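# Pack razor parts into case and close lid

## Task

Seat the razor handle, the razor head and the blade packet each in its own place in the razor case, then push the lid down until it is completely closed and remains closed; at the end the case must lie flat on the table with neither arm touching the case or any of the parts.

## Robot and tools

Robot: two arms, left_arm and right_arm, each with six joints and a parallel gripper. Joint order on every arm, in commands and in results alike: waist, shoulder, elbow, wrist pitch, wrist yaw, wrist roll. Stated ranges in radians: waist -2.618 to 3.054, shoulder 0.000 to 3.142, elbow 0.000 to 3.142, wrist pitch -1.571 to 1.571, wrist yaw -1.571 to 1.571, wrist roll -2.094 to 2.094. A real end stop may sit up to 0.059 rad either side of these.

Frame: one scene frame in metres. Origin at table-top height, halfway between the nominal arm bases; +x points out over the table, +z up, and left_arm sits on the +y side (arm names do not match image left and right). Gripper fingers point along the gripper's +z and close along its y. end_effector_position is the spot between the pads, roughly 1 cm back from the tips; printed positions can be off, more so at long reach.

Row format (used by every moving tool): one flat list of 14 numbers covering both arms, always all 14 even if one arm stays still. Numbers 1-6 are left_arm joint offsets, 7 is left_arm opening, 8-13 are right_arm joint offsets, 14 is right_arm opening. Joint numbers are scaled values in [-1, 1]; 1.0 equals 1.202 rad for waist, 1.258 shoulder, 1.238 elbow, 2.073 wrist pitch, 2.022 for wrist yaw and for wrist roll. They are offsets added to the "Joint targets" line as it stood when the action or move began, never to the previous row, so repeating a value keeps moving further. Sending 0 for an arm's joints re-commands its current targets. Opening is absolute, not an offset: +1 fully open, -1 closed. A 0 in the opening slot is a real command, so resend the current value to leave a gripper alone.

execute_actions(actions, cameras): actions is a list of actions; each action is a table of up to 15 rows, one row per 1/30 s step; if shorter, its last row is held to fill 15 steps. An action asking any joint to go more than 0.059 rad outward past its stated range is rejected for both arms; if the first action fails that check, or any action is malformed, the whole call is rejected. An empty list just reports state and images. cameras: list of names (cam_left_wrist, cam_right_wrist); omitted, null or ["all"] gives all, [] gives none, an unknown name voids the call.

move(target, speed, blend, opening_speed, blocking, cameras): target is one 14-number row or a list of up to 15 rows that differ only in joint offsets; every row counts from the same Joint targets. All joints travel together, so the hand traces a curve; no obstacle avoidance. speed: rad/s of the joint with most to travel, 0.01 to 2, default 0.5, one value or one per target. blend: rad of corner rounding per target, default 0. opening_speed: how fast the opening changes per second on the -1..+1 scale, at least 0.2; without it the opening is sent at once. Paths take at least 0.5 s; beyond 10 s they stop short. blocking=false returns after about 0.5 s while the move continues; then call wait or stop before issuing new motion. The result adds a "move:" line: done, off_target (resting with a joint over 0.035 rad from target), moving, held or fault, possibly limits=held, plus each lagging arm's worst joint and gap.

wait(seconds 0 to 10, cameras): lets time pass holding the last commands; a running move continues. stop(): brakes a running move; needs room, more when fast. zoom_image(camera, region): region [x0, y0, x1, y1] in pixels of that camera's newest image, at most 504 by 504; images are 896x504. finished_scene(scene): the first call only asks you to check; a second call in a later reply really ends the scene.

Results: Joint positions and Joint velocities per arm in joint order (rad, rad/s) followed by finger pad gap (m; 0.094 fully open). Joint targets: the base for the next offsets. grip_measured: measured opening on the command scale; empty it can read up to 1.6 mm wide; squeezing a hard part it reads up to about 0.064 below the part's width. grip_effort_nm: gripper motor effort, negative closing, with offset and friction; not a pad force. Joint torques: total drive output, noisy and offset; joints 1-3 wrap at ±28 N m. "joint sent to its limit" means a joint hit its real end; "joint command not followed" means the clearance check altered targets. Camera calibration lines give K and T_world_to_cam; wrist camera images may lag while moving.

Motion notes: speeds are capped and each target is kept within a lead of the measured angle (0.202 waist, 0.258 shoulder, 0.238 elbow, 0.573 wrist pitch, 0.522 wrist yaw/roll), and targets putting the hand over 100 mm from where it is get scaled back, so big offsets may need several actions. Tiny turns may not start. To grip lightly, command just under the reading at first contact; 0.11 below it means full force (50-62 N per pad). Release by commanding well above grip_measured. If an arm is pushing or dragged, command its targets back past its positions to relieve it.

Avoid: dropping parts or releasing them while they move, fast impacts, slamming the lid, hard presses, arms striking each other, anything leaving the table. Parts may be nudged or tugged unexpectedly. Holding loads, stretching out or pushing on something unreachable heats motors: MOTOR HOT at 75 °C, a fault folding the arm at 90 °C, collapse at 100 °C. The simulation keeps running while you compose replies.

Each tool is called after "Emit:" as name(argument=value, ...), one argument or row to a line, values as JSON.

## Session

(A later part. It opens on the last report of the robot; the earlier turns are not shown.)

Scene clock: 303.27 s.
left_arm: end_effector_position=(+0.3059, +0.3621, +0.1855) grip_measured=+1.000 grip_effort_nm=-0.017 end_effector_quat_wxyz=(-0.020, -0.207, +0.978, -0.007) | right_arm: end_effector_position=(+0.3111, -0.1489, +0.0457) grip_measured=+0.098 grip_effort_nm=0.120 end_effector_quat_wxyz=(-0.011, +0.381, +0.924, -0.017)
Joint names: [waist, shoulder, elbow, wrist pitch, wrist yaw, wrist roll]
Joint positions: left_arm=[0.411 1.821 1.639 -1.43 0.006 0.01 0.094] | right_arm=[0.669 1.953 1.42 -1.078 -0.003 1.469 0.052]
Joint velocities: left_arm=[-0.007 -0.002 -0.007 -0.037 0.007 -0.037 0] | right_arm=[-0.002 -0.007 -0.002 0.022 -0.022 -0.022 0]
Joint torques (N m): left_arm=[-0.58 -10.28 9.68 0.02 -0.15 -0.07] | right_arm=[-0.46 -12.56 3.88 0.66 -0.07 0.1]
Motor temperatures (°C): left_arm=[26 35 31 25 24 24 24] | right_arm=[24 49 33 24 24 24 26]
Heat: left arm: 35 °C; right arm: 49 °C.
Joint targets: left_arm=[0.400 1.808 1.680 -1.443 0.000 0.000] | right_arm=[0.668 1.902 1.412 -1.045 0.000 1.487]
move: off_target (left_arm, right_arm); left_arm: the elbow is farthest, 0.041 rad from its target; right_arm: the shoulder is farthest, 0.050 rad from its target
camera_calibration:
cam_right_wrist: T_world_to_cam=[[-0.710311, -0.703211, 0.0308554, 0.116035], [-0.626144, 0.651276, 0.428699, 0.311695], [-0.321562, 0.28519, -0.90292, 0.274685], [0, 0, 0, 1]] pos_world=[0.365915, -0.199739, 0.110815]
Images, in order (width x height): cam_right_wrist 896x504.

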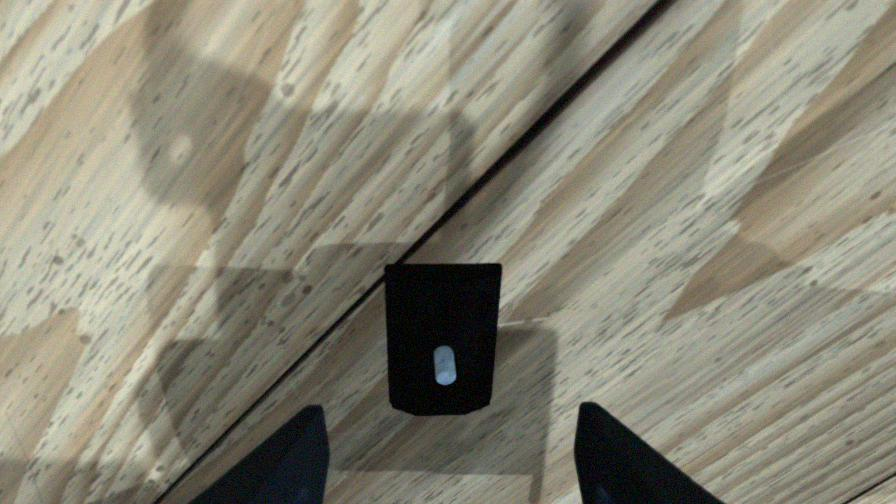

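Emit:
move(
  target=[0,0,0,0,0,0,1,0.0241,0.0676,-0.0622,0.0733,0,0.01,-0.1],
  cameras=["cam_right_wrist"],
  speed=0.15,
)

Scene clock: 317.33 s.
left_arm: end_effector_position=(+0.3059, +0.3621, +0.1855) grip_measured=+1.000 grip_effort_nm=-0.017 end_effector_quat_wxyz=(-0.020, -0.207, +0.978, -0.007) | right_arm: end_effector_position=(+0.3147, -0.1396, +0.0174) grip_measured=-0.098 grip_effort_nm=-0.110 end_effector_quat_wxyz=(-0.001, +0.384, +0.924, +0.002)
Joint names: [waist, shoulder, elbow, wrist pitch, wrist yaw, wrist roll]
Joint positions: left_arm=[0.411 1.821 1.639 -1.43 0.006 0.01 0.094] | right_arm=[0.683 1.982 1.343 -0.929 -0.003 1.489 0.042]
Joint velocities: left_arm=[-0.017 -0.012 0.007 0.051 -0.022 0.007 0] | right_arm=[0.007 -0.007 -0.002 0.037 -0.037 -0.037 0]
Joint torques (N m): left_arm=[-0.5 -10.21 9.62 0.01 -0.16 -0.05] | right_arm=[0.57 -8.13 3.69 0.81 -0.07 0.09]
Motor temperatures (°C): left_arm=[26 35 31 25 24 24 24] | right_arm=[24 44 32 24 24 24 26]
Heat: left arm: 35 °C; right arm: 44 °C.
Joint targets: left_arm=[0.400 1.808 1.680 -1.443 0.000 0.000] | right_arm=[0.697 1.987 1.335 -0.893 0.000 1.507]
move: off_target (left_arm, right_arm); left_arm: the elbow is farthest, 0.041 rad from its target; right_arm: the wrist pitch is farthest, 0.036 rad from its target
camera_calibration:
cam_right_wrist: T_world_to_cam=[[-0.714929, -0.699096, -0.0118557, 0.12876], [-0.636345, 0.643543, 0.425345, 0.322162], [-0.289727, 0.311636, -0.904954, 0.241334], [0, 0, 0, 1]] pos_world=[0.366981, -0.192518, 0.0828933]
Images, in order (width x height): cam_right_wrist 896x504.

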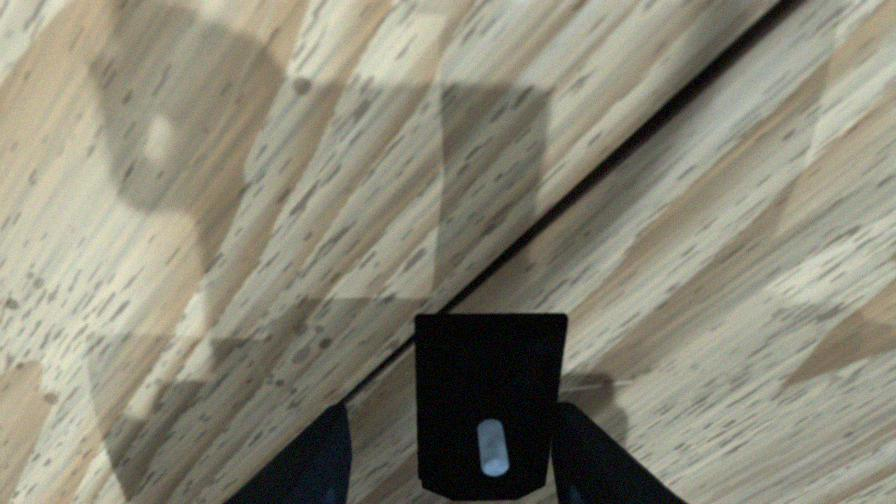

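Emit:
move(
  target=[
    [0,0,0,0,0,0,1,0,-0.0572,0,0,0,0,-0.1],
    [0,0,0,0,0,0,1,0,-0.0572,-0.03,0.004,0,0,-0.1],
  ],
  cameras=["cam_right_wrist"],
  speed=0.1,
)

Scene clock: 326.60 s.
left_arm: end_effector_position=(+0.3059, +0.3621, +0.1855) grip_measured=+1.000 grip_effort_nm=-0.017 end_effector_quat_wxyz=(-0.020, -0.207, +0.978, -0.007) | right_arm: end_effector_position=(+0.3082, -0.1450, +0.0155) grip_measured=-0.098 grip_effort_nm=-0.110 end_effector_quat_wxyz=(-0.002, +0.384, +0.924, -0.002)
Joint names: [waist, shoulder, elbow, wrist pitch, wrist yaw, wrist roll]
Joint positions: left_arm=[0.411 1.821 1.639 -1.43 0.006 0.01 0.094] | right_arm=[0.683 1.962 1.306 -0.92 -0.003 1.489 0.042]
Joint velocities: left_arm=[-0.017 0.007 0.002 -0.081 -0.081 0.007 0] | right_arm=[-0.017 -0.002 0.007 -0.022 -0.037 -0.037 0]
Joint torques (N m): left_arm=[-0.46 -10.32 9.69 0.01 -0.15 -0.07] | right_arm=[0.55 -12.1 3.64 0.75 -0.07 0.07]
Motor temperatures (°C): left_arm=[26 35 31 25 24 24 24] | right_arm=[24 42 32 24 24 24 26]
Heat: left arm: 35 °C; right arm: 42 °C.
Joint targets: left_arm=[0.400 1.808 1.680 -1.443 0.000 0.000] | right_arm=[0.697 1.915 1.298 -0.885 0.000 1.507]
move: off_target (left_arm, right_arm); left_arm: the elbow is farthest, 0.041 rad from its target; right_arm: the shoulder is farthest, 0.047 rad from its target
camera_calibration:
cam_right_wrist: T_world_to_cam=[[-0.714976, -0.699136, -0.00420607, 0.120211], [-0.633852, 0.645651, 0.425872, 0.321883], [-0.295027, 0.307154, -0.904774, 0.240475], [0, 0, 0, 1]] pos_world=[0.36092, -0.197643, 0.0809999]
Images, in order (width x height): cam_right_wrist 896x504.

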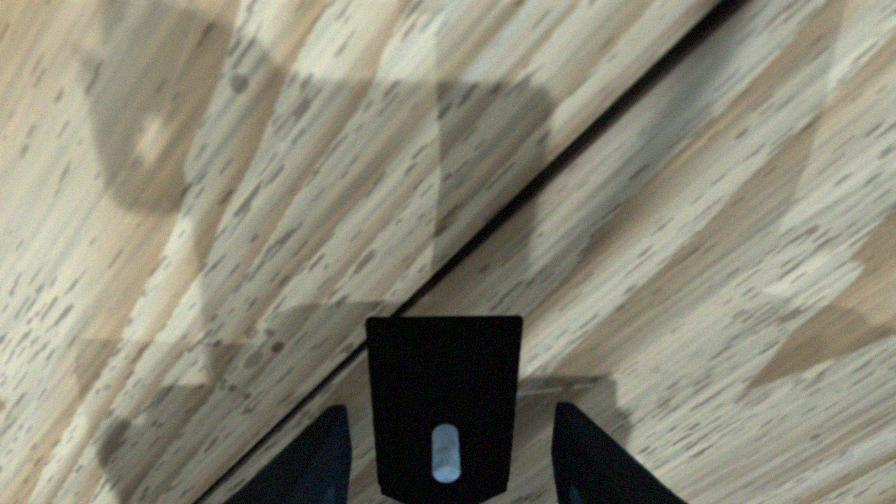

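Emit:
move(
  target=[0,0,0,0,0,0,1,0,0,0,0,0,0,-0.36],
  cameras=[],
  opening_speed=0.35,
)

Emit:
move(
  target=[0,0,0,0,0,0,1,0,0,0,0,0,0,-0.55],
  cameras=["cam_right_wrist"],
  opening_speed=0.25,
)

Scene clock: 334.33 s.
left_arm: end_effector_position=(+0.3059, +0.3621, +0.1855) grip_measured=+1.000 grip_effort_nm=-0.012 end_effector_quat_wxyz=(-0.020, -0.207, +0.978, -0.007) | right_arm: end_effector_position=(+0.3085, -0.1448, +0.0155) grip_measured=-0.358 grip_effort_nm=-0.110 end_effector_quat_wxyz=(-0.002, +0.384, +0.924, -0.001)
Joint names: [waist, shoulder, elbow, wrist pitch, wrist yaw, wrist roll]
Joint positions: left_arm=[0.411 1.821 1.639 -1.43 0.006 0.01 0.094] | right_arm=[0.683 1.962 1.306 -0.919 -0.003 1.489 0.03]
Joint velocities: left_arm=[-0.002 0.002 0.007 0.022 -0.095 0.007 0] | right_arm=[0.002 -0.002 -0.007 0.022 0.081 0.007 0]
Joint torques (N m): left_arm=[-0.46 -10.29 9.66 0 -0.14 -0.08] | right_arm=[0.58 -12.08 3.55 0.76 -0.08 0.08]
Motor temperatures (°C): left_arm=[26 35 31 25 24 24 24] | right_arm=[24 43 31 24 24 24 26]
Heat: left arm: 35 °C; right arm: 43 °C.
Joint targets: left_arm=[0.400 1.808 1.680 -1.443 0.000 0.000] | right_arm=[0.697 1.915 1.298 -0.885 0.000 1.507]
move: off_target (left_arm, right_arm); left_arm: the elbow is farthest, 0.041 rad from its target; right_arm: the shoulder is farthest, 0.047 rad from its target
No camera images: "cameras" was empty.

Scene clock: 335.30 s.
left_arm: end_effector_position=(+0.3059, +0.3621, +0.1855) grip_measured=+1.000 grip_effort_nm=-0.017 end_effector_quat_wxyz=(-0.020, -0.207, +0.978, -0.007) | right_arm: end_effector_position=(+0.3089, -0.1444, +0.0160) grip_measured=-0.496 grip_effort_nm=-0.989 end_effector_quat_wxyz=(-0.001, +0.384, +0.924, +0.000)
Joint names: [waist, shoulder, elbow, wrist pitch, wrist yaw, wrist roll]
Joint positions: left_arm=[0.411 1.821 1.639 -1.43 0.006 0.01 0.094] | right_arm=[0.683 1.961 1.306 -0.917 -0.003 1.489 0.024]
Joint velocities: left_arm=[-0.032 -0.007 0.007 -0.022 -0.066 0.022 0] | right_arm=[0.027 -0.017 -0.007 0.037 -0.037 0.007 -0.001]
Joint torques (N m): left_arm=[-0.46 -10.32 9.66 0.01 -0.15 -0.03] | right_arm=[0.58 -12.05 3.56 0.74 -0.07 0.08]
Motor temperatures (°C): left_arm=[26 35 31 25 24 24 24] | right_arm=[24 43 31 24 24 24 26]
Heat: left arm: 35 °C; right arm: 43 °C.
Joint targets: left_arm=[0.400 1.808 1.680 -1.443 0.000 0.000] | right_arm=[0.697 1.915 1.298 -0.885 0.000 1.507]
move: off_target (left_arm, right_arm); left_arm: the elbow is farthest, 0.041 rad from its target; right_arm: the shoulder is farthest, 0.046 rad from its target
camera_calibration:
cam_right_wrist: T_world_to_cam=[[-0.714953, -0.699117, -0.00879589, 0.121206], [-0.635348, 0.644386, 0.425559, 0.322015], [-0.291847, 0.309843, -0.904888, 0.240363], [0, 0, 0, 1]] pos_world=[0.361397, -0.197239, 0.081532]
Images, in order (width x height): cam_right_wrist 896x504.

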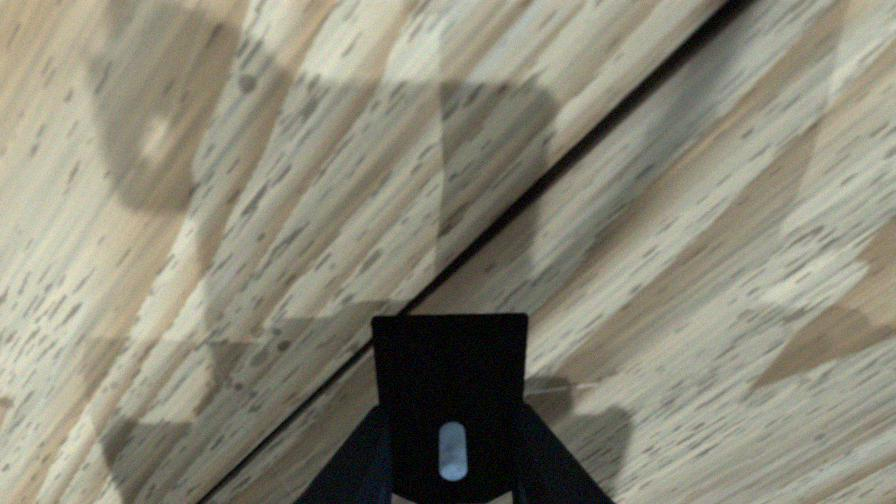

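Emit:
move(
  target=[
    [0,0,0,0,0,0,1,0,-0.06,0.2843,-0.1905,0,0,-0.55],
    [0,0,0,0,0,0,1,0.179,0.2027,0.648,-0.263,0,-0.873,-0.55],
  ],
  cameras=["cam_right_wrist"],
  speed=0.5,
)

Scene clock: 363.30 s.
left_arm: end_effector_position=(+0.3059, +0.3621, +0.1855) grip_measured=+1.000 grip_effort_nm=-0.012 end_effector_quat_wxyz=(-0.020, -0.207, +0.978, -0.007) | right_arm: end_effector_position=(+0.3038, -0.0285, +0.1269) grip_measured=-0.498 grip_effort_nm=-1.028 end_effector_quat_wxyz=(+0.031, -0.548, +0.836, +0.006)
Joint names: [waist, shoulder, elbow, wrist pitch, wrist yaw, wrist roll]
Joint positions: left_arm=[0.411 1.821 1.639 -1.43 0.006 0.01 0.094] | right_arm=[0.902 2.16 2.053 -1.402 0.009 -0.24 0.024]
Joint velocities: left_arm=[0.007 -0.007 -0.017 -0.081 -0.022 -0.051 0] | right_arm=[-0.007 -0.007 0.002 -0.066 0.022 0.007 0.001]
Joint torques (N m): left_arm=[-0.46 -10.25 9.78 0.02 -0.14 -0.06] | right_arm=[0.57 -9.68 9.05 0.26 -0.06 -0.17]
Motor temperatures (°C): left_arm=[26 35 31 25 24 24 24] | right_arm=[24 43 32 24 24 24 27]
Heat: left arm: 35 °C; right arm: 43 °C.
Joint targets: left_arm=[0.400 1.808 1.680 -1.443 0.000 0.000] | right_arm=[0.912 2.170 2.100 -1.430 0.000 -0.258]
move: off_target (left_arm, right_arm); left_arm: the elbow is farthest, 0.041 rad from its target; right_arm: the elbow is farthest, 0.047 rad from its target
camera_calibration:
cam_right_wrist: T_world_to_cam=[[0.913141, -0.407399, 0.014155, -0.289641], [-0.383414, -0.846552, 0.369247, 0.0849863], [-0.138448, -0.342601, -0.929224, 0.241125], [0, 0, 0, 1]] pos_world=[0.330451, 0.0365557, 0.196778]
Images, in order (width x height): cam_right_wrist 896x504.

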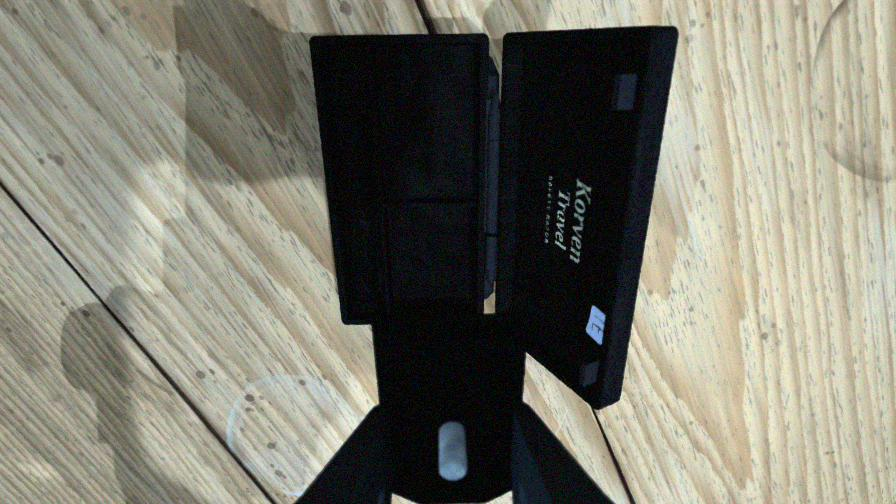

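Emit:
move(
  target=[0,0,0,0,0,0,1,0.0092,0.0159,-0.2423,0.1327,0,0,-0.55],
  cameras=["cam_right_wrist"],
  speed=0.3,
)

Scene clock: 377.60 s.
left_arm: end_effector_position=(+0.3059, +0.3621, +0.1855) grip_measured=+1.000 grip_effort_nm=-0.017 end_effector_quat_wxyz=(-0.020, -0.207, +0.978, -0.007) | right_arm: end_effector_position=(+0.2944, -0.0356, +0.0538) grip_measured=-0.498 grip_effort_nm=-1.028 end_effector_quat_wxyz=(-0.001, -0.552, +0.834, -0.005)
Joint names: [waist, shoulder, elbow, wrist pitch, wrist yaw, wrist roll]
Joint positions: left_arm=[0.411 1.821 1.639 -1.43 0.006 0.01 0.094] | right_arm=[0.91 2.186 1.806 -1.196 0.009 -0.241 0.024]
Joint velocities: left_arm=[-0.002 -0.022 -0.007 0.007 0.007 -0.066 0] | right_arm=[-0.007 0.027 0.007 0.066 -0.066 -0.007 0]
Joint torques (N m): left_arm=[-0.5 -10.35 9.69 0.01 -0.17 -0.05] | right_arm=[0.65 -10.02 4.12 0.75 -0.06 -0.12]
Motor temperatures (°C): left_arm=[26 35 31 25 24 24 24] | right_arm=[24 42 32 24 24 24 28]
Heat: left arm: 35 °C; right arm: 42 °C.
Joint targets: left_arm=[0.400 1.808 1.680 -1.443 0.000 0.000] | right_arm=[0.923 2.190 1.800 -1.155 0.000 -0.258]
move: off_target (left_arm, right_arm); left_arm: the elbow is farthest, 0.041 rad from its target; right_arm: the wrist pitch is farthest, 0.041 rad from its target
camera_calibration:
cam_right_wrist: T_world_to_cam=[[0.917112, -0.398627, -0.00125356, -0.282914], [-0.359489, -0.828418, 0.429525, 0.0927164], [-0.172259, -0.393472, -0.903054, 0.176279], [0, 0, 0, 1]] pos_world=[0.32316, 0.0333912, 0.119011]
Images, in order (width x height): cam_right_wrist 896x504.

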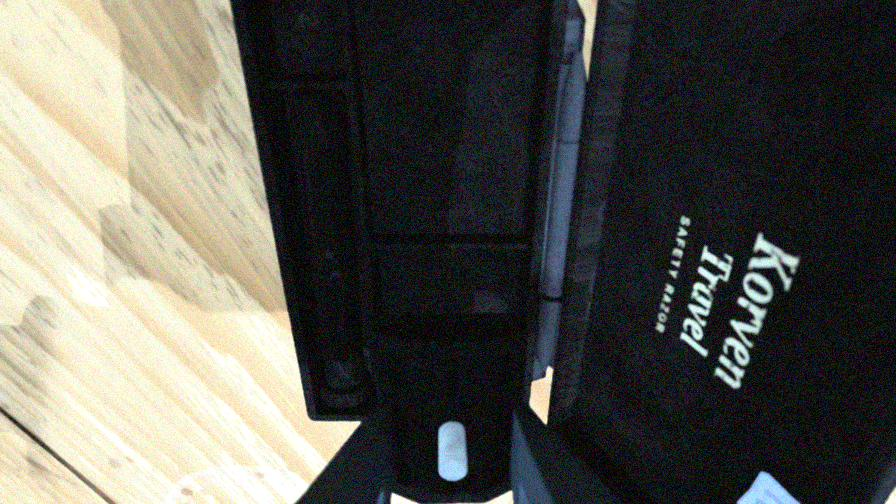

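Emit:
move(
  target=[0,0,0,0,0,0,1,0,0.004,-0.0654,0.042,0,0,-0.55],
  cameras=["cam_right_wrist"],
  speed=0.15,
)

Emit:
zoom_image(
  camera="cam_right_wrist",
  region=[220, 200, 620, 504],
)

Scene clock: 390.40 s.
left_arm: end_effector_position=(+0.3059, +0.3621, +0.1855) grip_measured=+1.000 grip_effort_nm=-0.017 end_effector_quat_wxyz=(-0.020, -0.207, +0.978, -0.007) | right_arm: end_effector_position=(+0.2934, -0.0369, +0.0344) grip_measured=-0.498 grip_effort_nm=-1.028 end_effector_quat_wxyz=(+0.003, -0.552, +0.834, -0.004)
Joint names: [waist, shoulder, elbow, wrist pitch, wrist yaw, wrist roll]
Joint positions: left_arm=[0.411 1.821 1.639 -1.43 0.006 0.01 0.094] | right_arm=[0.91 2.186 1.728 -1.11 0.009 -0.241 0.024]
Joint velocities: left_arm=[-0.002 -0.012 0.002 0.007 0.066 -0.037 0] | right_arm=[-0.012 -0.012 -0.012 0.007 -0.007 -0.037 -0.003]
Joint torques (N m): left_arm=[-0.39 -10.33 9.68 0.02 -0.14 -0.06] | right_arm=[0.58 -9.73 3.93 0.84 -0.05 -0.13]
Motor temperatures (°C): left_arm=[26 35 31 25 24 24 24] | right_arm=[24 42 31 24 24 24 28]
Heat: left arm: 35 °C; right arm: 42 °C.
Joint targets: left_arm=[0.400 1.808 1.680 -1.443 0.000 0.000] | right_arm=[0.923 2.195 1.719 -1.068 0.000 -0.258]
move: off_target (left_arm, right_arm); left_arm: the elbow is farthest, 0.041 rad from its target; right_arm: the wrist pitch is farthest, 0.042 rad from its target
camera_calibration:
cam_right_wrist: T_world_to_cam=[[0.917114, -0.398625, 0.00050863, -0.282632], [-0.361446, -0.831036, 0.422773, 0.10036], [-0.168105, -0.387915, -0.906236, 0.157169], [0, 0, 0, 1]] pos_world=[0.321901, 0.0317063, 0.100146]
Images, in order (width x height): cam_right_wrist 896x504.

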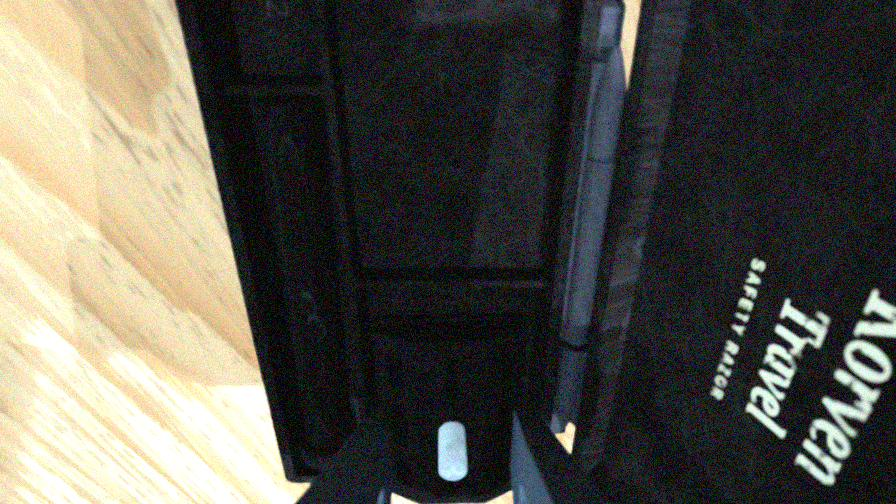

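Scaled by 1.260 from the camera's 896x504 image, which has a finer 1280x720 frame.

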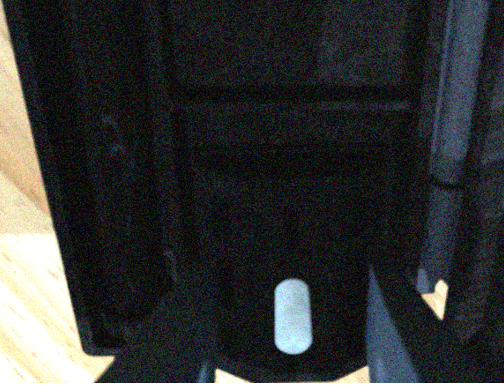

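Emit:
move(
  target=[0,0,0,0,0,0,1,0,0.004,-0.0187,0.014,0,0,-0.55],
  speed=0.1,
  cameras=["cam_right_wrist"],
)

Scene clock: 420.33 s.
left_arm: end_effector_position=(+0.3059, +0.3621, +0.1855) grip_measured=+1.000 grip_effort_nm=-0.012 end_effector_quat_wxyz=(-0.020, -0.207, +0.978, -0.007) | right_arm: end_effector_position=(+0.2933, -0.0370, +0.0269) grip_measured=-0.498 grip_effort_nm=-1.023 end_effector_quat_wxyz=(+0.003, -0.552, +0.834, -0.004)
Joint names: [waist, shoulder, elbow, wrist pitch, wrist yaw, wrist roll]
Joint positions: left_arm=[0.411 1.821 1.639 -1.43 0.006 0.01 0.094] | right_arm=[0.91 2.191 1.705 -1.081 0.009 -0.241 0.024]
Joint velocities: left_arm=[-0.007 0.002 0.017 0.007 -0.037 -0.022 0] | right_arm=[0.002 -0.017 -0.007 -0.037 -0.007 0.022 -0.001]
Joint torques (N m): left_arm=[-0.54 -10.39 9.63 -0.01 -0.16 -0.03] | right_arm=[0.59 -9.7 3.93 0.84 -0.06 -0.13]
Motor temperatures (°C): left_arm=[26 35 32 25 24 24 24] | right_arm=[24 42 31 24 24 24 28]
Heat: left arm: 35 °C; right arm: 42 °C.
Joint targets: left_arm=[0.400 1.808 1.680 -1.443 0.000 0.000] | right_arm=[0.923 2.200 1.696 -1.039 0.000 -0.258]
move: off_target (left_arm, right_arm); left_arm: the elbow is farthest, 0.041 rad from its target; right_arm: the wrist pitch is farthest, 0.042 rad from its target
camera_calibration:
cam_right_wrist: T_world_to_cam=[[0.917113, -0.398626, 0.000861067, -0.282585], [-0.361833, -0.831554, 0.421419, 0.103453], [-0.167273, -0.386801, -0.906866, 0.15011], [0, 0, 0, 1]] pos_world=[0.321704, 0.0314432, 0.0927758]
Images, in order (width x height): cam_right_wrist 896x504.

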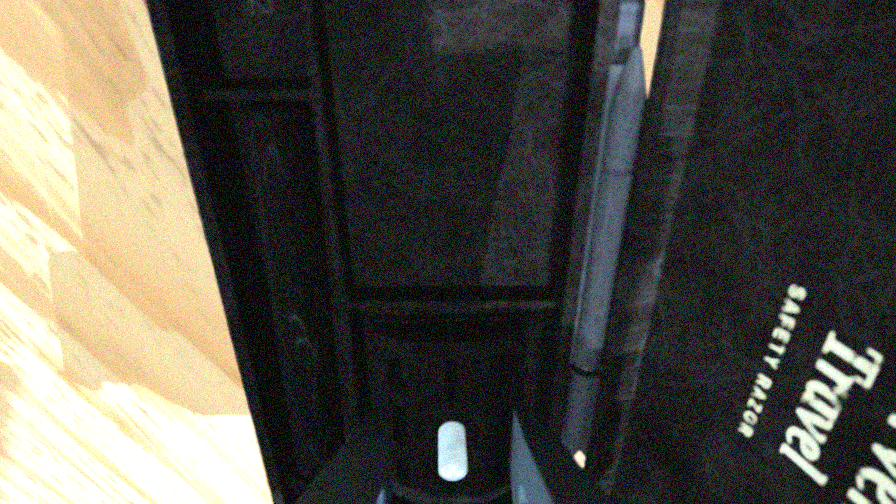

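Emit:
move(
  target=[0,0,0,0,0,0,1,0,0.004,-0.0187,0.014,0,0,-0.55],
  speed=0.1,
  cameras=["cam_right_wrist"],
)

Emit:
zoom_image(
  camera="cam_right_wrist",
  region=[300, 250, 620, 504],
)

Scene clock: 428.03 s.
left_arm: end_effector_position=(+0.3059, +0.3621, +0.1855) grip_measured=+1.000 grip_effort_nm=-0.012 end_effector_quat_wxyz=(-0.020, -0.207, +0.978, -0.007) | right_arm: end_effector_position=(+0.2927, -0.0378, +0.0221) grip_measured=-0.498 grip_effort_nm=-1.028 end_effector_quat_wxyz=(+0.004, -0.552, +0.834, -0.004)
Joint names: [waist, shoulder, elbow, wrist pitch, wrist yaw, wrist roll]
Joint positions: left_arm=[0.411 1.821 1.639 -1.43 0.006 0.01 0.094] | right_arm=[0.91 2.191 1.685 -1.06 0.009 -0.241 0.024]
Joint velocities: left_arm=[0.012 -0.002 0.007 -0.037 -0.037 0.037 0] | right_arm=[0.012 -0.012 -0.012 0.037 -0.037 0.037 0]
Joint torques (N m): left_arm=[-0.51 -10.33 9.72 0.02 -0.15 -0.06] | right_arm=[0.61 -9.31 3.58 0.93 -0.05 -0.13]
Motor temperatures (°C): left_arm=[26 35 32 25 24 24 24] | right_arm=[24 42 31 24 24 24 28]
Heat: left arm: 35 °C; right arm: 42 °C.
Joint targets: left_arm=[0.400 1.808 1.680 -1.443 0.000 0.000] | right_arm=[0.923 2.205 1.672 -1.010 0.000 -0.258]
move: off_target (left_arm, right_arm); left_arm: the elbow is farthest, 0.041 rad from its target; right_arm: the wrist pitch is farthest, 0.050 rad from its target
camera_calibration:
cam_right_wrist: T_world_to_cam=[[0.917112, -0.398627, 0.0012135, -0.282384], [-0.36222, -0.832071, 0.420065, 0.104841], [-0.16644, -0.385686, -0.907493, 0.145145], [0, 0, 0, 1]] pos_world=[0.321111, 0.0306495, 0.0880208]
Images, in order (width x height): cam_right_wrist 896x504.

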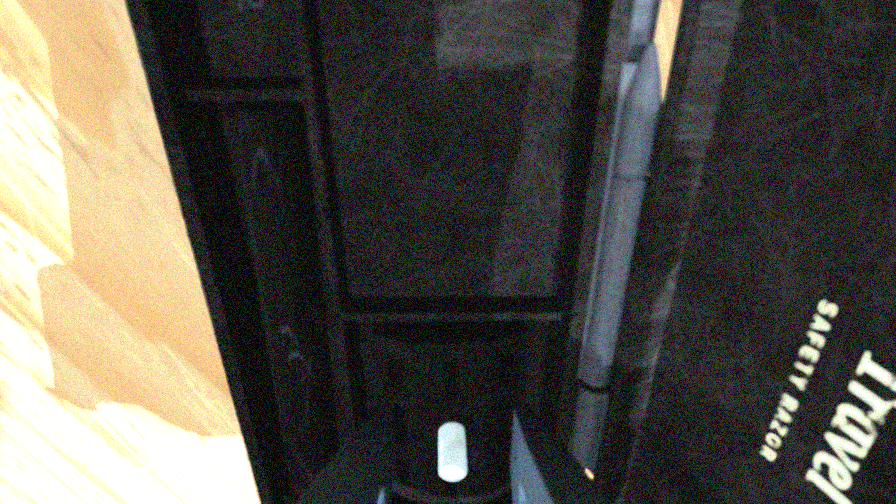

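Scaled by 1.575 from the camera's 896x504 image, which has a finer 1280x720 frame.

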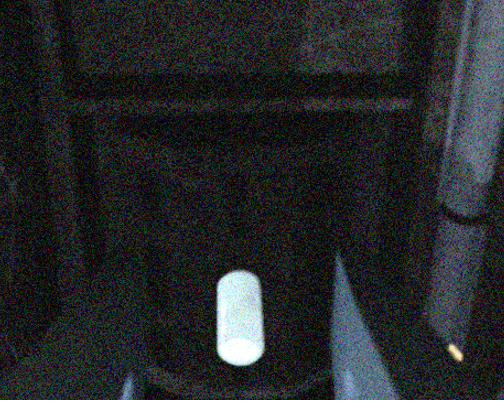

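Emit:
move(
  target=[0,0,0,0,0,0,1,0,0.001,-0.005,0.003,0,0,-0.55],
  speed=0.1,
  cameras=[],
)

Emit:
move(
  target=[0,0,0,0,0,0,1,0,0,0,0,0,0,-0.25],
  opening_speed=0.25,
  cameras=["cam_right_wrist"],
)

Emit:
zoom_image(
  camera="cam_right_wrist",
  region=[300, 250, 620, 504],
)

Scene clock: 436.73 s.
left_arm: end_effector_position=(+0.3059, +0.3621, +0.1855) grip_measured=+1.000 grip_effort_nm=-0.017 end_effector_quat_wxyz=(-0.020, -0.207, +0.978, -0.007) | right_arm: end_effector_position=(+0.2924, -0.0382, +0.0213) grip_measured=-0.498 grip_effort_nm=-1.033 end_effector_quat_wxyz=(+0.003, -0.552, +0.834, -0.004)
Joint names: [waist, shoulder, elbow, wrist pitch, wrist yaw, wrist roll]
Joint positions: left_arm=[0.411 1.821 1.639 -1.43 0.006 0.01 0.094] | right_arm=[0.91 2.191 1.682 -1.058 0.009 -0.241 0.024]
Joint velocities: left_arm=[-0.017 -0.007 -0.012 0.007 -0.007 0.007 0] | right_arm=[-0.012 -0.002 -0.002 -0.037 -0.037 -0.022 0]
Joint torques (N m): left_arm=[-0.49 -10.36 9.68 -0.01 -0.14 -0.02] | right_arm=[0.62 -9.21 3.25 0.95 -0.06 -0.13]
Motor temperatures (°C): left_arm=[26 35 32 25 24 24 24] | right_arm=[24 42 31 24 24 24 28]
Heat: left arm: 35 °C; right arm: 42 °C.
Joint targets: left_arm=[0.400 1.808 1.680 -1.443 0.000 0.000] | right_arm=[0.923 2.206 1.666 -1.003 0.000 -0.258]
move: off_target (left_arm, right_arm); left_arm: the elbow is farthest, 0.041 rad from its target; right_arm: the wrist pitch is farthest, 0.054 rad from its target
No camera images: "cameras" was empty.

Scene clock: 438.13 s.
left_arm: end_effector_position=(+0.3059, +0.3621, +0.1855) grip_measured=+1.000 grip_effort_nm=-0.017 end_effector_quat_wxyz=(-0.020, -0.207, +0.978, -0.007) | right_arm: end_effector_position=(+0.2926, -0.0379, +0.0213) grip_measured=-0.394 grip_effort_nm=1.258 end_effector_quat_wxyz=(+0.004, -0.552, +0.834, -0.004)
Joint names: [waist, shoulder, elbow, wrist pitch, wrist yaw, wrist roll]
Joint positions: left_arm=[0.411 1.821 1.639 -1.43 0.006 0.01 0.094] | right_arm=[0.91 2.191 1.682 -1.057 0.009 -0.241 0.028]
Joint velocities: left_arm=[-0.007 -0.002 0.007 -0.007 0.037 -0.007 0] | right_arm=[-0.007 -0.007 -0.017 0.022 -0.007 -0.007 -0.001]
Joint torques (N m): left_arm=[-0.5 -10.41 9.62 0.01 -0.15 -0.05] | right_arm=[0.64 -9.2 3.23 0.95 -0.06 -0.13]
Motor temperatures (°C): left_arm=[26 35 32 25 24 24 24] | right_arm=[24 42 31 24 24 24 28]
Heat: left arm: 35 °C; right arm: 42 °C.
Joint targets: left_arm=[0.400 1.808 1.680 -1.443 0.000 0.000] | right_arm=[0.923 2.206 1.666 -1.003 0.000 -0.258]
move: off_target (left_arm, right_arm); left_arm: the elbow is farthest, 0.041 rad from its target; right_arm: the wrist pitch is farthest, 0.054 rad from its target
camera_calibration:
cam_right_wrist: T_world_to_cam=[[0.917112, -0.398627, 0.0012135, -0.282336], [-0.36222, -0.832071, 0.420065, 0.104974], [-0.16644, -0.385686, -0.907493, 0.144384], [0, 0, 0, 1]] pos_world=[0.320989, 0.030486, 0.0872743]
Images, in order (width x height): cam_right_wrist 896x504.

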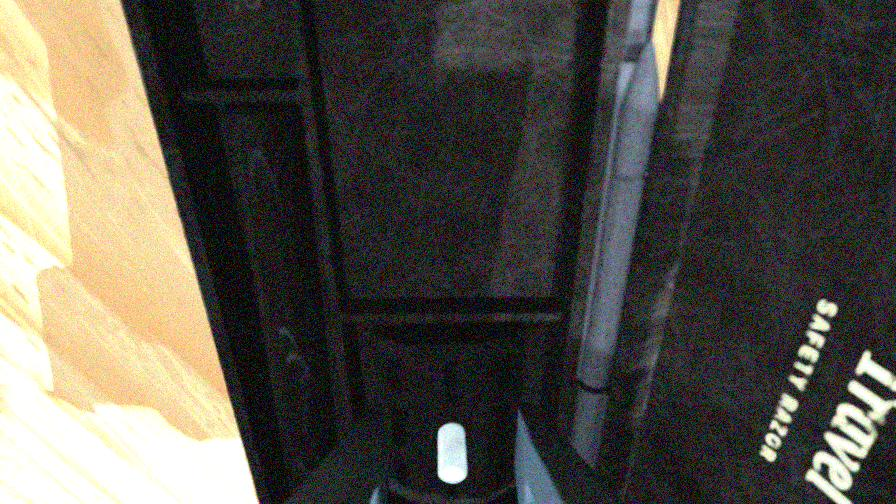

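Scaled by 1.575 from the camera's 896x504 image, which has a finer 1280x720 frame.

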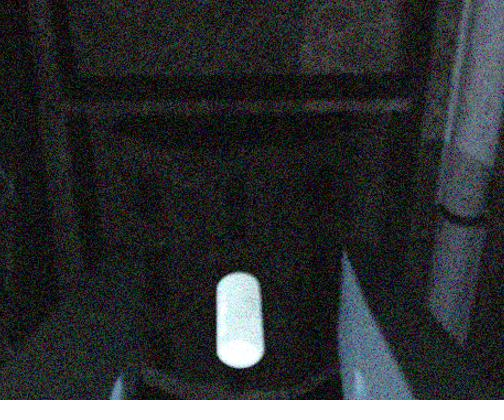

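Emit:
move(
  target=[
    [0,0,0,0,0,0,1,0,-0.02,0.058,-0.036,0,0,-0.41],
    [0,0,0,0,0,0,1,0,-0.12,0.25,-0.14,0,0,-0.41],
  ],
  speed=0.3,
  cameras=["cam_right_wrist"],
)

Emit:
zoom_image(
  camera="cam_right_wrist",
  region=[260, 250, 620, 504],
)

Scene clock: 446.13 s.
left_arm: end_effector_position=(+0.3059, +0.3621, +0.1855) grip_measured=+1.000 grip_effort_nm=-0.017 end_effector_quat_wxyz=(-0.020, -0.207, +0.978, -0.007) | right_arm: end_effector_position=(+0.3047, -0.0217, +0.1190) grip_measured=-0.417 grip_effort_nm=0.369 end_effector_quat_wxyz=(+0.062, -0.551, +0.832, +0.017)
Joint names: [waist, shoulder, elbow, wrist pitch, wrist yaw, wrist roll]
Joint positions: left_arm=[0.411 1.821 1.639 -1.43 0.006 0.01 0.094] | right_arm=[0.91 2.106 1.932 -1.268 0.009 -0.241 0.027]
Joint velocities: left_arm=[-0.022 0.007 -0.002 -0.022 0.022 0.007 0] | right_arm=[0.007 -0.002 0.002 -0.037 -0.051 0.007 0.001]
Joint torques (N m): left_arm=[-0.44 -10.26 9.68 0.03 -0.16 -0.04] | right_arm=[0.62 -14.32 8.92 0.4 -0.05 -0.12]
Motor temperatures (°C): left_arm=[26 35 32 25 24 24 24] | right_arm=[24 43 31 24 23 24 28]
Heat: left arm: 35 °C; right arm: 43 °C.
Joint targets: left_arm=[0.400 1.808 1.680 -1.443 0.000 0.000] | right_arm=[0.923 2.055 1.976 -1.294 0.000 -0.258]
move: off_target (left_arm, right_arm); left_arm: the elbow is farthest, 0.041 rad from its target; right_arm: the shoulder is farthest, 0.051 rad from its target
camera_calibration:
cam_right_wrist: T_world_to_cam=[[0.915989, -0.40013, 0.0293284, -0.290147], [-0.389027, -0.867938, 0.308776, 0.102471], [-0.0980954, -0.294245, -0.950683, 0.227623], [0, 0, 0, 1]] pos_world=[0.327964, 0.0398189, 0.193266]
Images, in order (width x height): cam_right_wrist 896x504.

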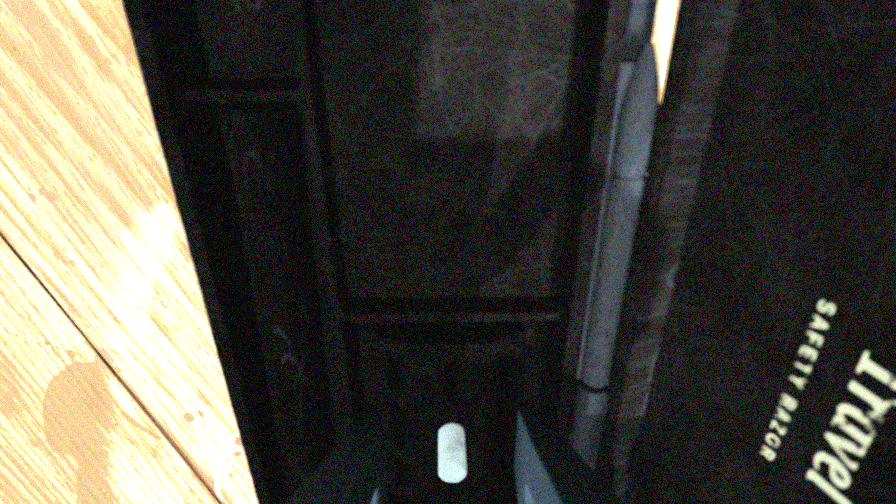

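Scaled by 1.400 from the camera's 896x504 image, which has a finer 1280x720 frame.

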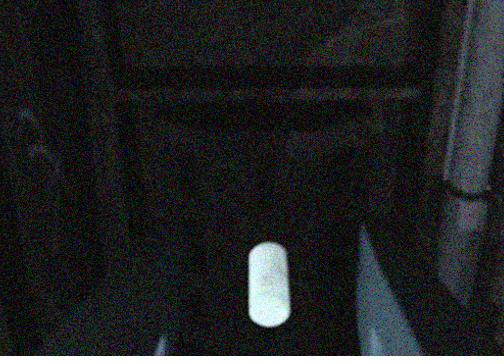

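Emit:
move(
  target=[
    [0,0,0,0,0,0,1,0,0.1,-0.192,0.104,0,0,-0.41],
    [0,0,0,0,0,0,1,0,0.12,-0.246,0.14,0,0,-0.41],
  ],
  speed=0.15,
  blend=0.05,
  cameras=["cam_right_wrist"],
)

Scene clock: 455.27 s.
left_arm: end_effector_position=(+0.3059, +0.3621, +0.1855) grip_measured=+1.000 grip_effort_nm=-0.012 end_effector_quat_wxyz=(-0.020, -0.207, +0.978, -0.007) | right_arm: end_effector_position=(+0.2915, -0.0394, +0.0214) grip_measured=-0.417 grip_effort_nm=0.369 end_effector_quat_wxyz=(-0.002, -0.552, +0.834, -0.006)
Joint names: [waist, shoulder, elbow, wrist pitch, wrist yaw, wrist roll]
Joint positions: left_arm=[0.411 1.821 1.639 -1.43 0.006 0.01 0.094] | right_arm=[0.91 2.195 1.69 -1.072 0.009 -0.241 0.027]
Joint velocities: left_arm=[-0.012 -0.002 -0.007 -0.007 -0.051 -0.037 0] | right_arm=[-0.022 0.007 -0.012 -0.007 0.081 0.037 0.001]
Joint torques (N m): left_arm=[-0.51 -10.28 9.62 0.01 -0.16 -0.01] | right_arm=[0.65 -9.58 3.04 1.09 -0.07 -0.13]
Motor temperatures (°C): left_arm=[26 35 32 25 24 24 24] | right_arm=[24 45 31 24 23 24 28]
Heat: left arm: 35 °C; right arm: 45 °C.
Joint targets: left_arm=[0.400 1.808 1.680 -1.443 0.000 0.000] | right_arm=[0.923 2.206 1.671 -1.003 0.000 -0.258]
move: off_target (left_arm, right_arm); blend cut to 0.0373 rad at target 1; left_arm: the elbow is farthest, 0.041 rad from its target; right_arm: the wrist pitch is farthest, 0.068 rad from its target
camera_calibration:
cam_right_wrist: T_world_to_cam=[[0.917111, -0.398629, -0.00160599, -0.281848], [-0.359094, -0.827889, 0.430873, 0.102336], [-0.173088, -0.394582, -0.902411, 0.145142], [0, 0, 0, 1]] pos_world=[0.320357, 0.0296403, 0.0864312]
Images, in order (width x height): cam_right_wrist 896x504.

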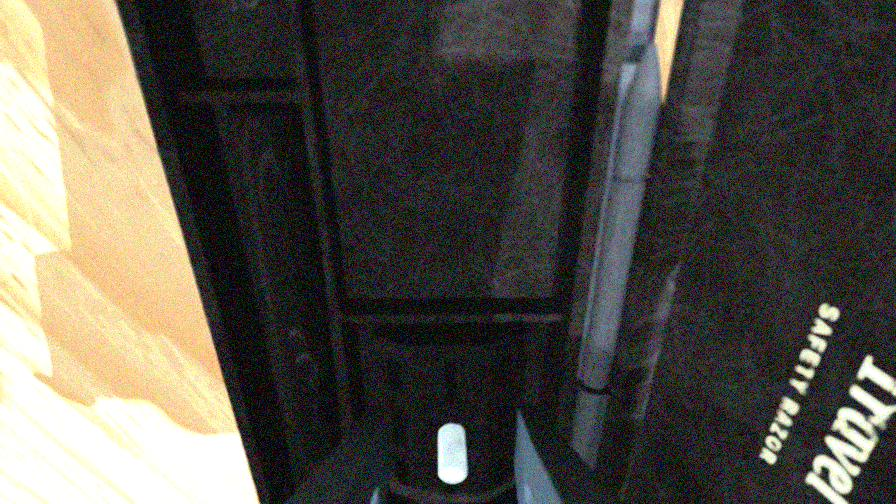

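Emit:
move(
  target=[0,0,0,0,0,0,1,0,0,0,0,0,0,-0.44],
  opening_speed=0.25,
  cameras=[],
)

Emit:
move(
  target=[
    [0,0,0,0,0,0,1,0,-0.03,0.045,-0.02,0,0,-0.44],
  ],
  speed=0.1,
  cameras=["cam_right_wrist"],
)

Scene clock: 468.73 s.
left_arm: end_effector_position=(+0.3059, +0.3621, +0.1855) grip_measured=+1.000 grip_effort_nm=-0.017 end_effector_quat_wxyz=(-0.020, -0.207, +0.978, -0.007) | right_arm: end_effector_position=(+0.2915, -0.0394, +0.0214) grip_measured=-0.436 grip_effort_nm=-0.208 end_effector_quat_wxyz=(-0.002, -0.552, +0.834, -0.006)
Joint names: [waist, shoulder, elbow, wrist pitch, wrist yaw, wrist roll]
Joint positions: left_arm=[0.411 1.821 1.639 -1.43 0.006 0.01 0.094] | right_arm=[0.91 2.195 1.69 -1.072 0.009 -0.241 0.026]
Joint velocities: left_arm=[-0.017 0.012 0.012 -0.051 0.037 0.066 0] | right_arm=[0.002 -0.012 -0.007 0.022 -0.066 -0.007 0]
Joint torques (N m): left_arm=[-0.49 -10.3 9.7 0.02 -0.15 -0.06] | right_arm=[0.61 -9.59 3.04 1.1 -0.06 -0.12]
Motor temperatures (°C): left_arm=[26 35 32 25 24 24 24] | right_arm=[24 42 31 25 23 24 27]
Heat: left arm: 35 °C; right arm: 42 °C.
Joint targets: left_arm=[0.400 1.808 1.680 -1.443 0.000 0.000] | right_arm=[0.923 2.206 1.671 -1.003 0.000 -0.258]
move: off_target (left_arm, right_arm); left_arm: the elbow is farthest, 0.041 rad from its target; right_arm: the wrist pitch is farthest, 0.069 rad from its target
No camera images: "cameras" was empty.

Scene clock: 469.53 s.
left_arm: end_effector_position=(+0.3059, +0.3621, +0.1855) grip_measured=+1.000 grip_effort_nm=-0.012 end_effector_quat_wxyz=(-0.020, -0.207, +0.978, -0.007) | right_arm: end_effector_position=(+0.2918, -0.0390, +0.0217) grip_measured=-0.436 grip_effort_nm=-0.208 end_effector_quat_wxyz=(-0.001, -0.552, +0.834, -0.005)
Joint names: [waist, shoulder, elbow, wrist pitch, wrist yaw, wrist roll]
Joint positions: left_arm=[0.411 1.821 1.639 -1.43 0.006 0.01 0.094] | right_arm=[0.91 2.195 1.691 -1.072 0.009 -0.241 0.026]
Joint velocities: left_arm=[-0.002 0.007 0.002 0.066 -0.022 0.022 0] | right_arm=[-0.007 -0.007 -0.002 0.081 -0.007 0.022 0.001]
Joint torques (N m): left_arm=[-0.43 -10.28 9.57 -0.02 -0.17 -0.04] | right_arm=[0.62 -12.45 7.91 0.66 -0.07 -0.12]
Motor temperatures (°C): left_arm=[26 35 32 25 24 24 24] | right_arm=[24 42 31 25 23 24 27]
Heat: left arm: 35 °C; right arm: 42 °C.
Joint targets: left_arm=[0.400 1.808 1.680 -1.443 0.000 0.000] | right_arm=[0.923 2.169 1.727 -1.045 0.000 -0.258]
move: off_target (left_arm, right_arm); left_arm: the elbow is farthest, 0.041 rad from its target; right_arm: the elbow is farthest, 0.036 rad from its target
camera_calibration:
cam_right_wrist: T_world_to_cam=[[0.917112, -0.398627, -0.00125356, -0.281967], [-0.359489, -0.828418, 0.429525, 0.102724], [-0.172259, -0.393472, -0.903054, 0.145495], [0, 0, 0, 1]] pos_world=[0.320586, 0.0299469, 0.0869133]
Images, in order (width x height): cam_right_wrist 896x504.

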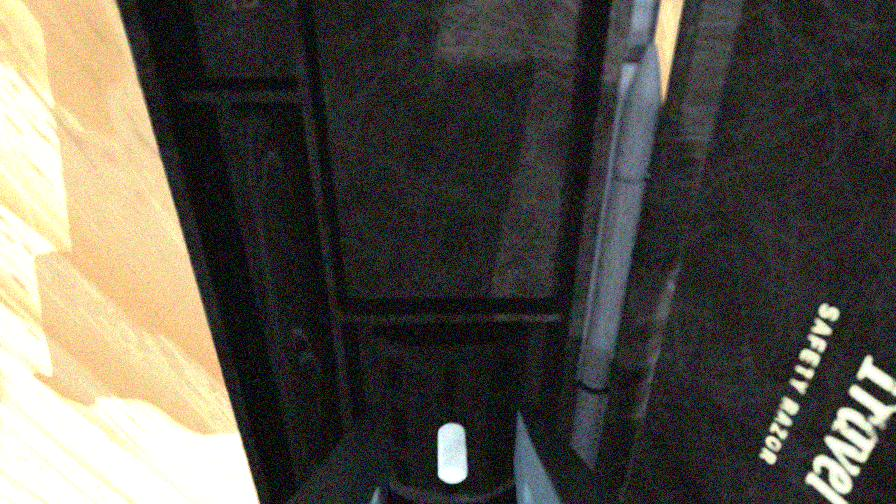

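Emit:
move(
  target=[
    [0,0,0,0,0,0,1,0,-0.02,0.03,-0.016,0,0,-0.44],
  ],
  speed=0.1,
  cameras=["cam_right_wrist"],
)

Emit:
zoom_image(
  camera="cam_right_wrist",
  region=[260, 250, 620, 504],
)

Scene clock: 476.53 s.
left_arm: end_effector_position=(+0.3059, +0.3621, +0.1855) grip_measured=+1.000 grip_effort_nm=-0.017 end_effector_quat_wxyz=(-0.020, -0.207, +0.978, -0.007) | right_arm: end_effector_position=(+0.2972, -0.0318, +0.0289) grip_measured=-0.436 grip_effort_nm=-0.208 end_effector_quat_wxyz=(+0.013, -0.552, +0.834, +0.000)
Joint names: [waist, shoulder, elbow, wrist pitch, wrist yaw, wrist roll]
Joint positions: left_arm=[0.411 1.821 1.639 -1.43 0.006 0.01 0.094] | right_arm=[0.91 2.195 1.72 -1.072 0.009 -0.241 0.026]
Joint velocities: left_arm=[0.007 0.007 0.007 -0.051 0.037 0.007 0] | right_arm=[-0.002 -0.007 -0.012 -0.007 -0.051 -0.007 -0.001]
Joint torques (N m): left_arm=[-0.55 -10.21 9.65 0.01 -0.12 -0.04] | right_arm=[0.61 -14.69 8.7 0.41 -0.07 -0.12]
Motor temperatures (°C): left_arm=[26 35 32 25 24 24 24] | right_arm=[24 42 32 24 23 24 27]
Heat: left arm: 35 °C; right arm: 42 °C.
Joint targets: left_arm=[0.400 1.808 1.680 -1.443 0.000 0.000] | right_arm=[0.923 2.144 1.764 -1.078 0.000 -0.258]
move: off_target (left_arm, right_arm); left_arm: the elbow is farthest, 0.041 rad from its target; right_arm: the shoulder is farthest, 0.051 rad from its target
camera_calibration:
cam_right_wrist: T_world_to_cam=[[0.917076, -0.398676, 0.00544226, -0.284224], [-0.366759, -0.838145, 0.403734, 0.110197], [-0.156398, -0.372251, -0.91486, 0.152075], [0, 0, 0, 1]] pos_world=[0.324854, 0.0356579, 0.096184]
Images, in order (width x height): cam_right_wrist 896x504.

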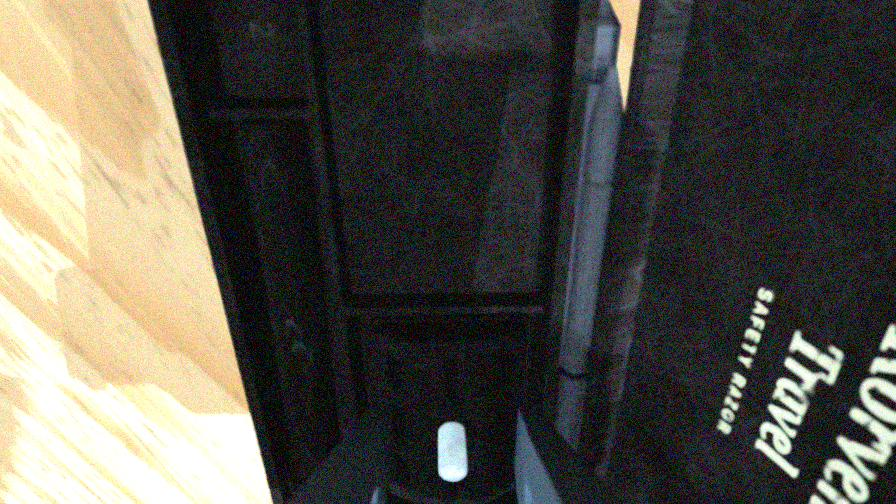

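Scaled by 1.400 from the camera's 896x504 image, which has a finer 1280x720 frame.

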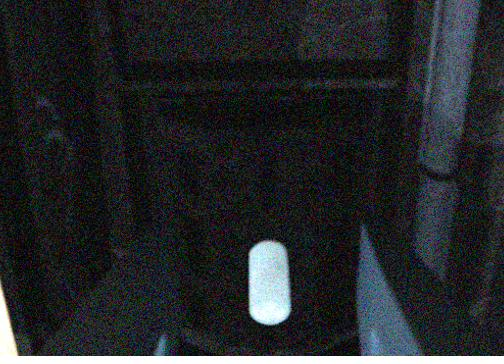

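Emit:
move(
  target=[
    [0,0,0,0,0,0,1,0,0.05,-0.075,0.05,0,0,-0.44],
  ],
  speed=0.1,
  cameras=[],
)

Emit:
move(
  target=[
    [0,0,0,0,0,0,1,0,0.0,0,0.0,0,0,-0.41],
  ],
  opening_speed=0.2,
  cameras=[],
)

Emit:
move(
  target=[
    [0,0,0,0,0,0,1,0,0.0,0,0.0,0,0,-0.43],
  ],
  opening_speed=0.2,
  cameras=["cam_right_wrist"],
)

Scene clock: 489.27 s.
left_arm: end_effector_position=(+0.3059, +0.3621, +0.1855) grip_measured=+1.000 grip_effort_nm=-0.007 end_effector_quat_wxyz=(-0.020, -0.207, +0.978, -0.007) | right_arm: end_effector_position=(+0.2962, -0.0318, +0.0218) grip_measured=-0.436 grip_effort_nm=-0.212 end_effector_quat_wxyz=(+0.014, -0.553, +0.833, +0.003)
Joint names: [waist, shoulder, elbow, wrist pitch, wrist yaw, wrist roll]
Joint positions: left_arm=[0.411 1.821 1.639 -1.43 0.006 0.01 0.094] | right_arm=[0.91 2.195 1.691 -1.038 0.005 -0.244 0.026]
Joint velocities: left_arm=[-0.002 -0.007 -0.002 -0.022 0.051 -0.007 0] | right_arm=[-0.012 -0.017 -0.017 0.037 -0.022 -0.095 0]
Joint torques (N m): left_arm=[-0.49 -10.24 9.69 0.01 -0.16 -0.05] | right_arm=[0.62 -9.62 3.02 1.1 -0.06 -0.13]
Motor temperatures (°C): left_arm=[26 35 32 25 24 24 24] | right_arm=[24 46 33 24 23 24 27]
Heat: left arm: 35 °C; right arm: 46 °C.
Joint targets: left_arm=[0.400 1.808 1.680 -1.443 0.000 0.000] | right_arm=[0.923 2.206 1.671 -0.974 0.000 -0.258]
move: off_target (left_arm, right_arm); left_arm: the elbow is farthest, 0.041 rad from its target; right_arm: the wrist pitch is farthest, 0.064 rad from its target
No camera images: "cameras" was empty.

Scene clock: 489.77 s.
left_arm: end_effector_position=(+0.3059, +0.3621, +0.1855) grip_measured=+1.000 grip_effort_nm=-0.017 end_effector_quat_wxyz=(-0.020, -0.207, +0.978, -0.007) | right_arm: end_effector_position=(+0.2964, -0.0320, +0.0218) grip_measured=-0.418 grip_effort_nm=0.447 end_effector_quat_wxyz=(+0.014, -0.553, +0.833, +0.002)
Joint names: [waist, shoulder, elbow, wrist pitch, wrist yaw, wrist roll]
Joint positions: left_arm=[0.411 1.821 1.639 -1.43 0.006 0.01 0.094] | right_arm=[0.91 2.195 1.691 -1.038 0.006 -0.243 0.027]
Joint velocities: left_arm=[0.002 -0.007 -0.002 0.051 -0.081 -0.022 0] | right_arm=[0.007 0.002 -0.027 -0.022 -0.007 0.066 0]
Joint torques (N m): left_arm=[-0.61 -10.3 9.58 -0.01 -0.15 -0.04] | right_arm=[0.64 -9.62 2.99 1.1 -0.07 -0.13]
Motor temperatures (°C): left_arm=[26 35 32 25 24 24 24] | right_arm=[24 46 32 24 23 24 27]
Heat: left arm: 35 °C; right arm: 46 °C.
Joint targets: left_arm=[0.400 1.808 1.680 -1.443 0.000 0.000] | right_arm=[0.923 2.206 1.671 -0.974 0.000 -0.258]
move: off_target (left_arm, right_arm); left_arm: the elbow is farthest, 0.041 rad from its target; right_arm: the wrist pitch is farthest, 0.064 rad from its target
No camera images: "cameras" was empty.

Scene clock: 490.27 s.
left_arm: end_effector_position=(+0.3059, +0.3621, +0.1855) grip_measured=+1.000 grip_effort_nm=-0.017 end_effector_quat_wxyz=(-0.020, -0.207, +0.978, -0.007) | right_arm: end_effector_position=(+0.2964, -0.0320, +0.0218) grip_measured=-0.428 grip_effort_nm=-0.081 end_effector_quat_wxyz=(+0.014, -0.553, +0.833, +0.002)
Joint names: [waist, shoulder, elbow, wrist pitch, wrist yaw, wrist roll]
Joint positions: left_arm=[0.411 1.821 1.639 -1.43 0.006 0.01 0.094] | right_arm=[0.91 2.195 1.691 -1.038 0.006 -0.243 0.027]
Joint velocities: left_arm=[-0.002 0.002 0.012 -0.051 -0.022 -0.066 0] | right_arm=[-0.022 0.022 -0.012 -0.022 -0.022 0.022 -0.001]
Joint torques (N m): left_arm=[-0.54 -10.35 9.65 0.02 -0.16 -0.04] | right_arm=[0.61 -9.65 2.99 1.1 -0.06 -0.14]
Motor temperatures (°C): left_arm=[26 35 32 25 24 24 24] | right_arm=[24 46 32 24 23 24 27]
Heat: left arm: 35 °C; right arm: 46 °C.
Joint targets: left_arm=[0.400 1.808 1.680 -1.443 0.000 0.000] | right_arm=[0.923 2.206 1.671 -0.974 0.000 -0.258]
move: off_target (left_arm, right_arm); left_arm: the elbow is farthest, 0.041 rad from its target; right_arm: the wrist pitch is farthest, 0.064 rad from its target
camera_calibration:
cam_right_wrist: T_world_to_cam=[[0.917716, -0.397221, 0.00355486, -0.283601], [-0.365534, -0.840938, 0.399008, 0.112231], [-0.155505, -0.367476, -0.916941, 0.145304], [0, 0, 0, 1]] pos_world=[0.323885, 0.0351227, 0.0894628]
Images, in order (width x height): cam_right_wrist 896x504.

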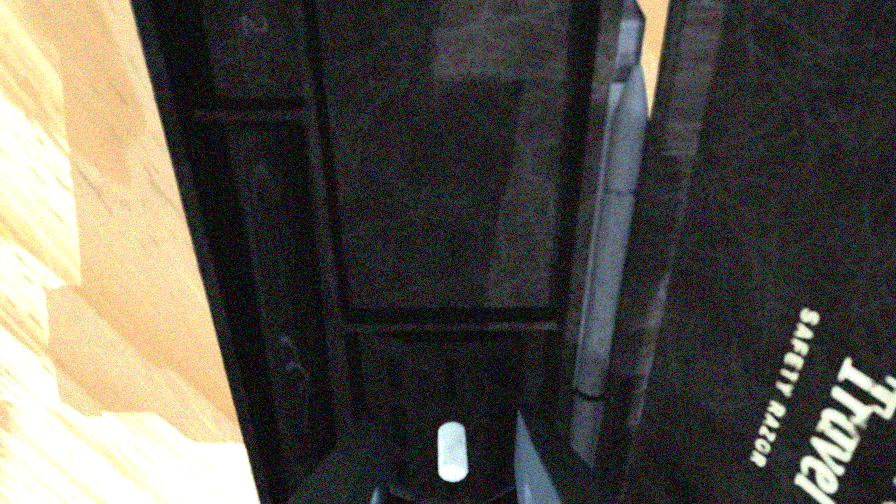

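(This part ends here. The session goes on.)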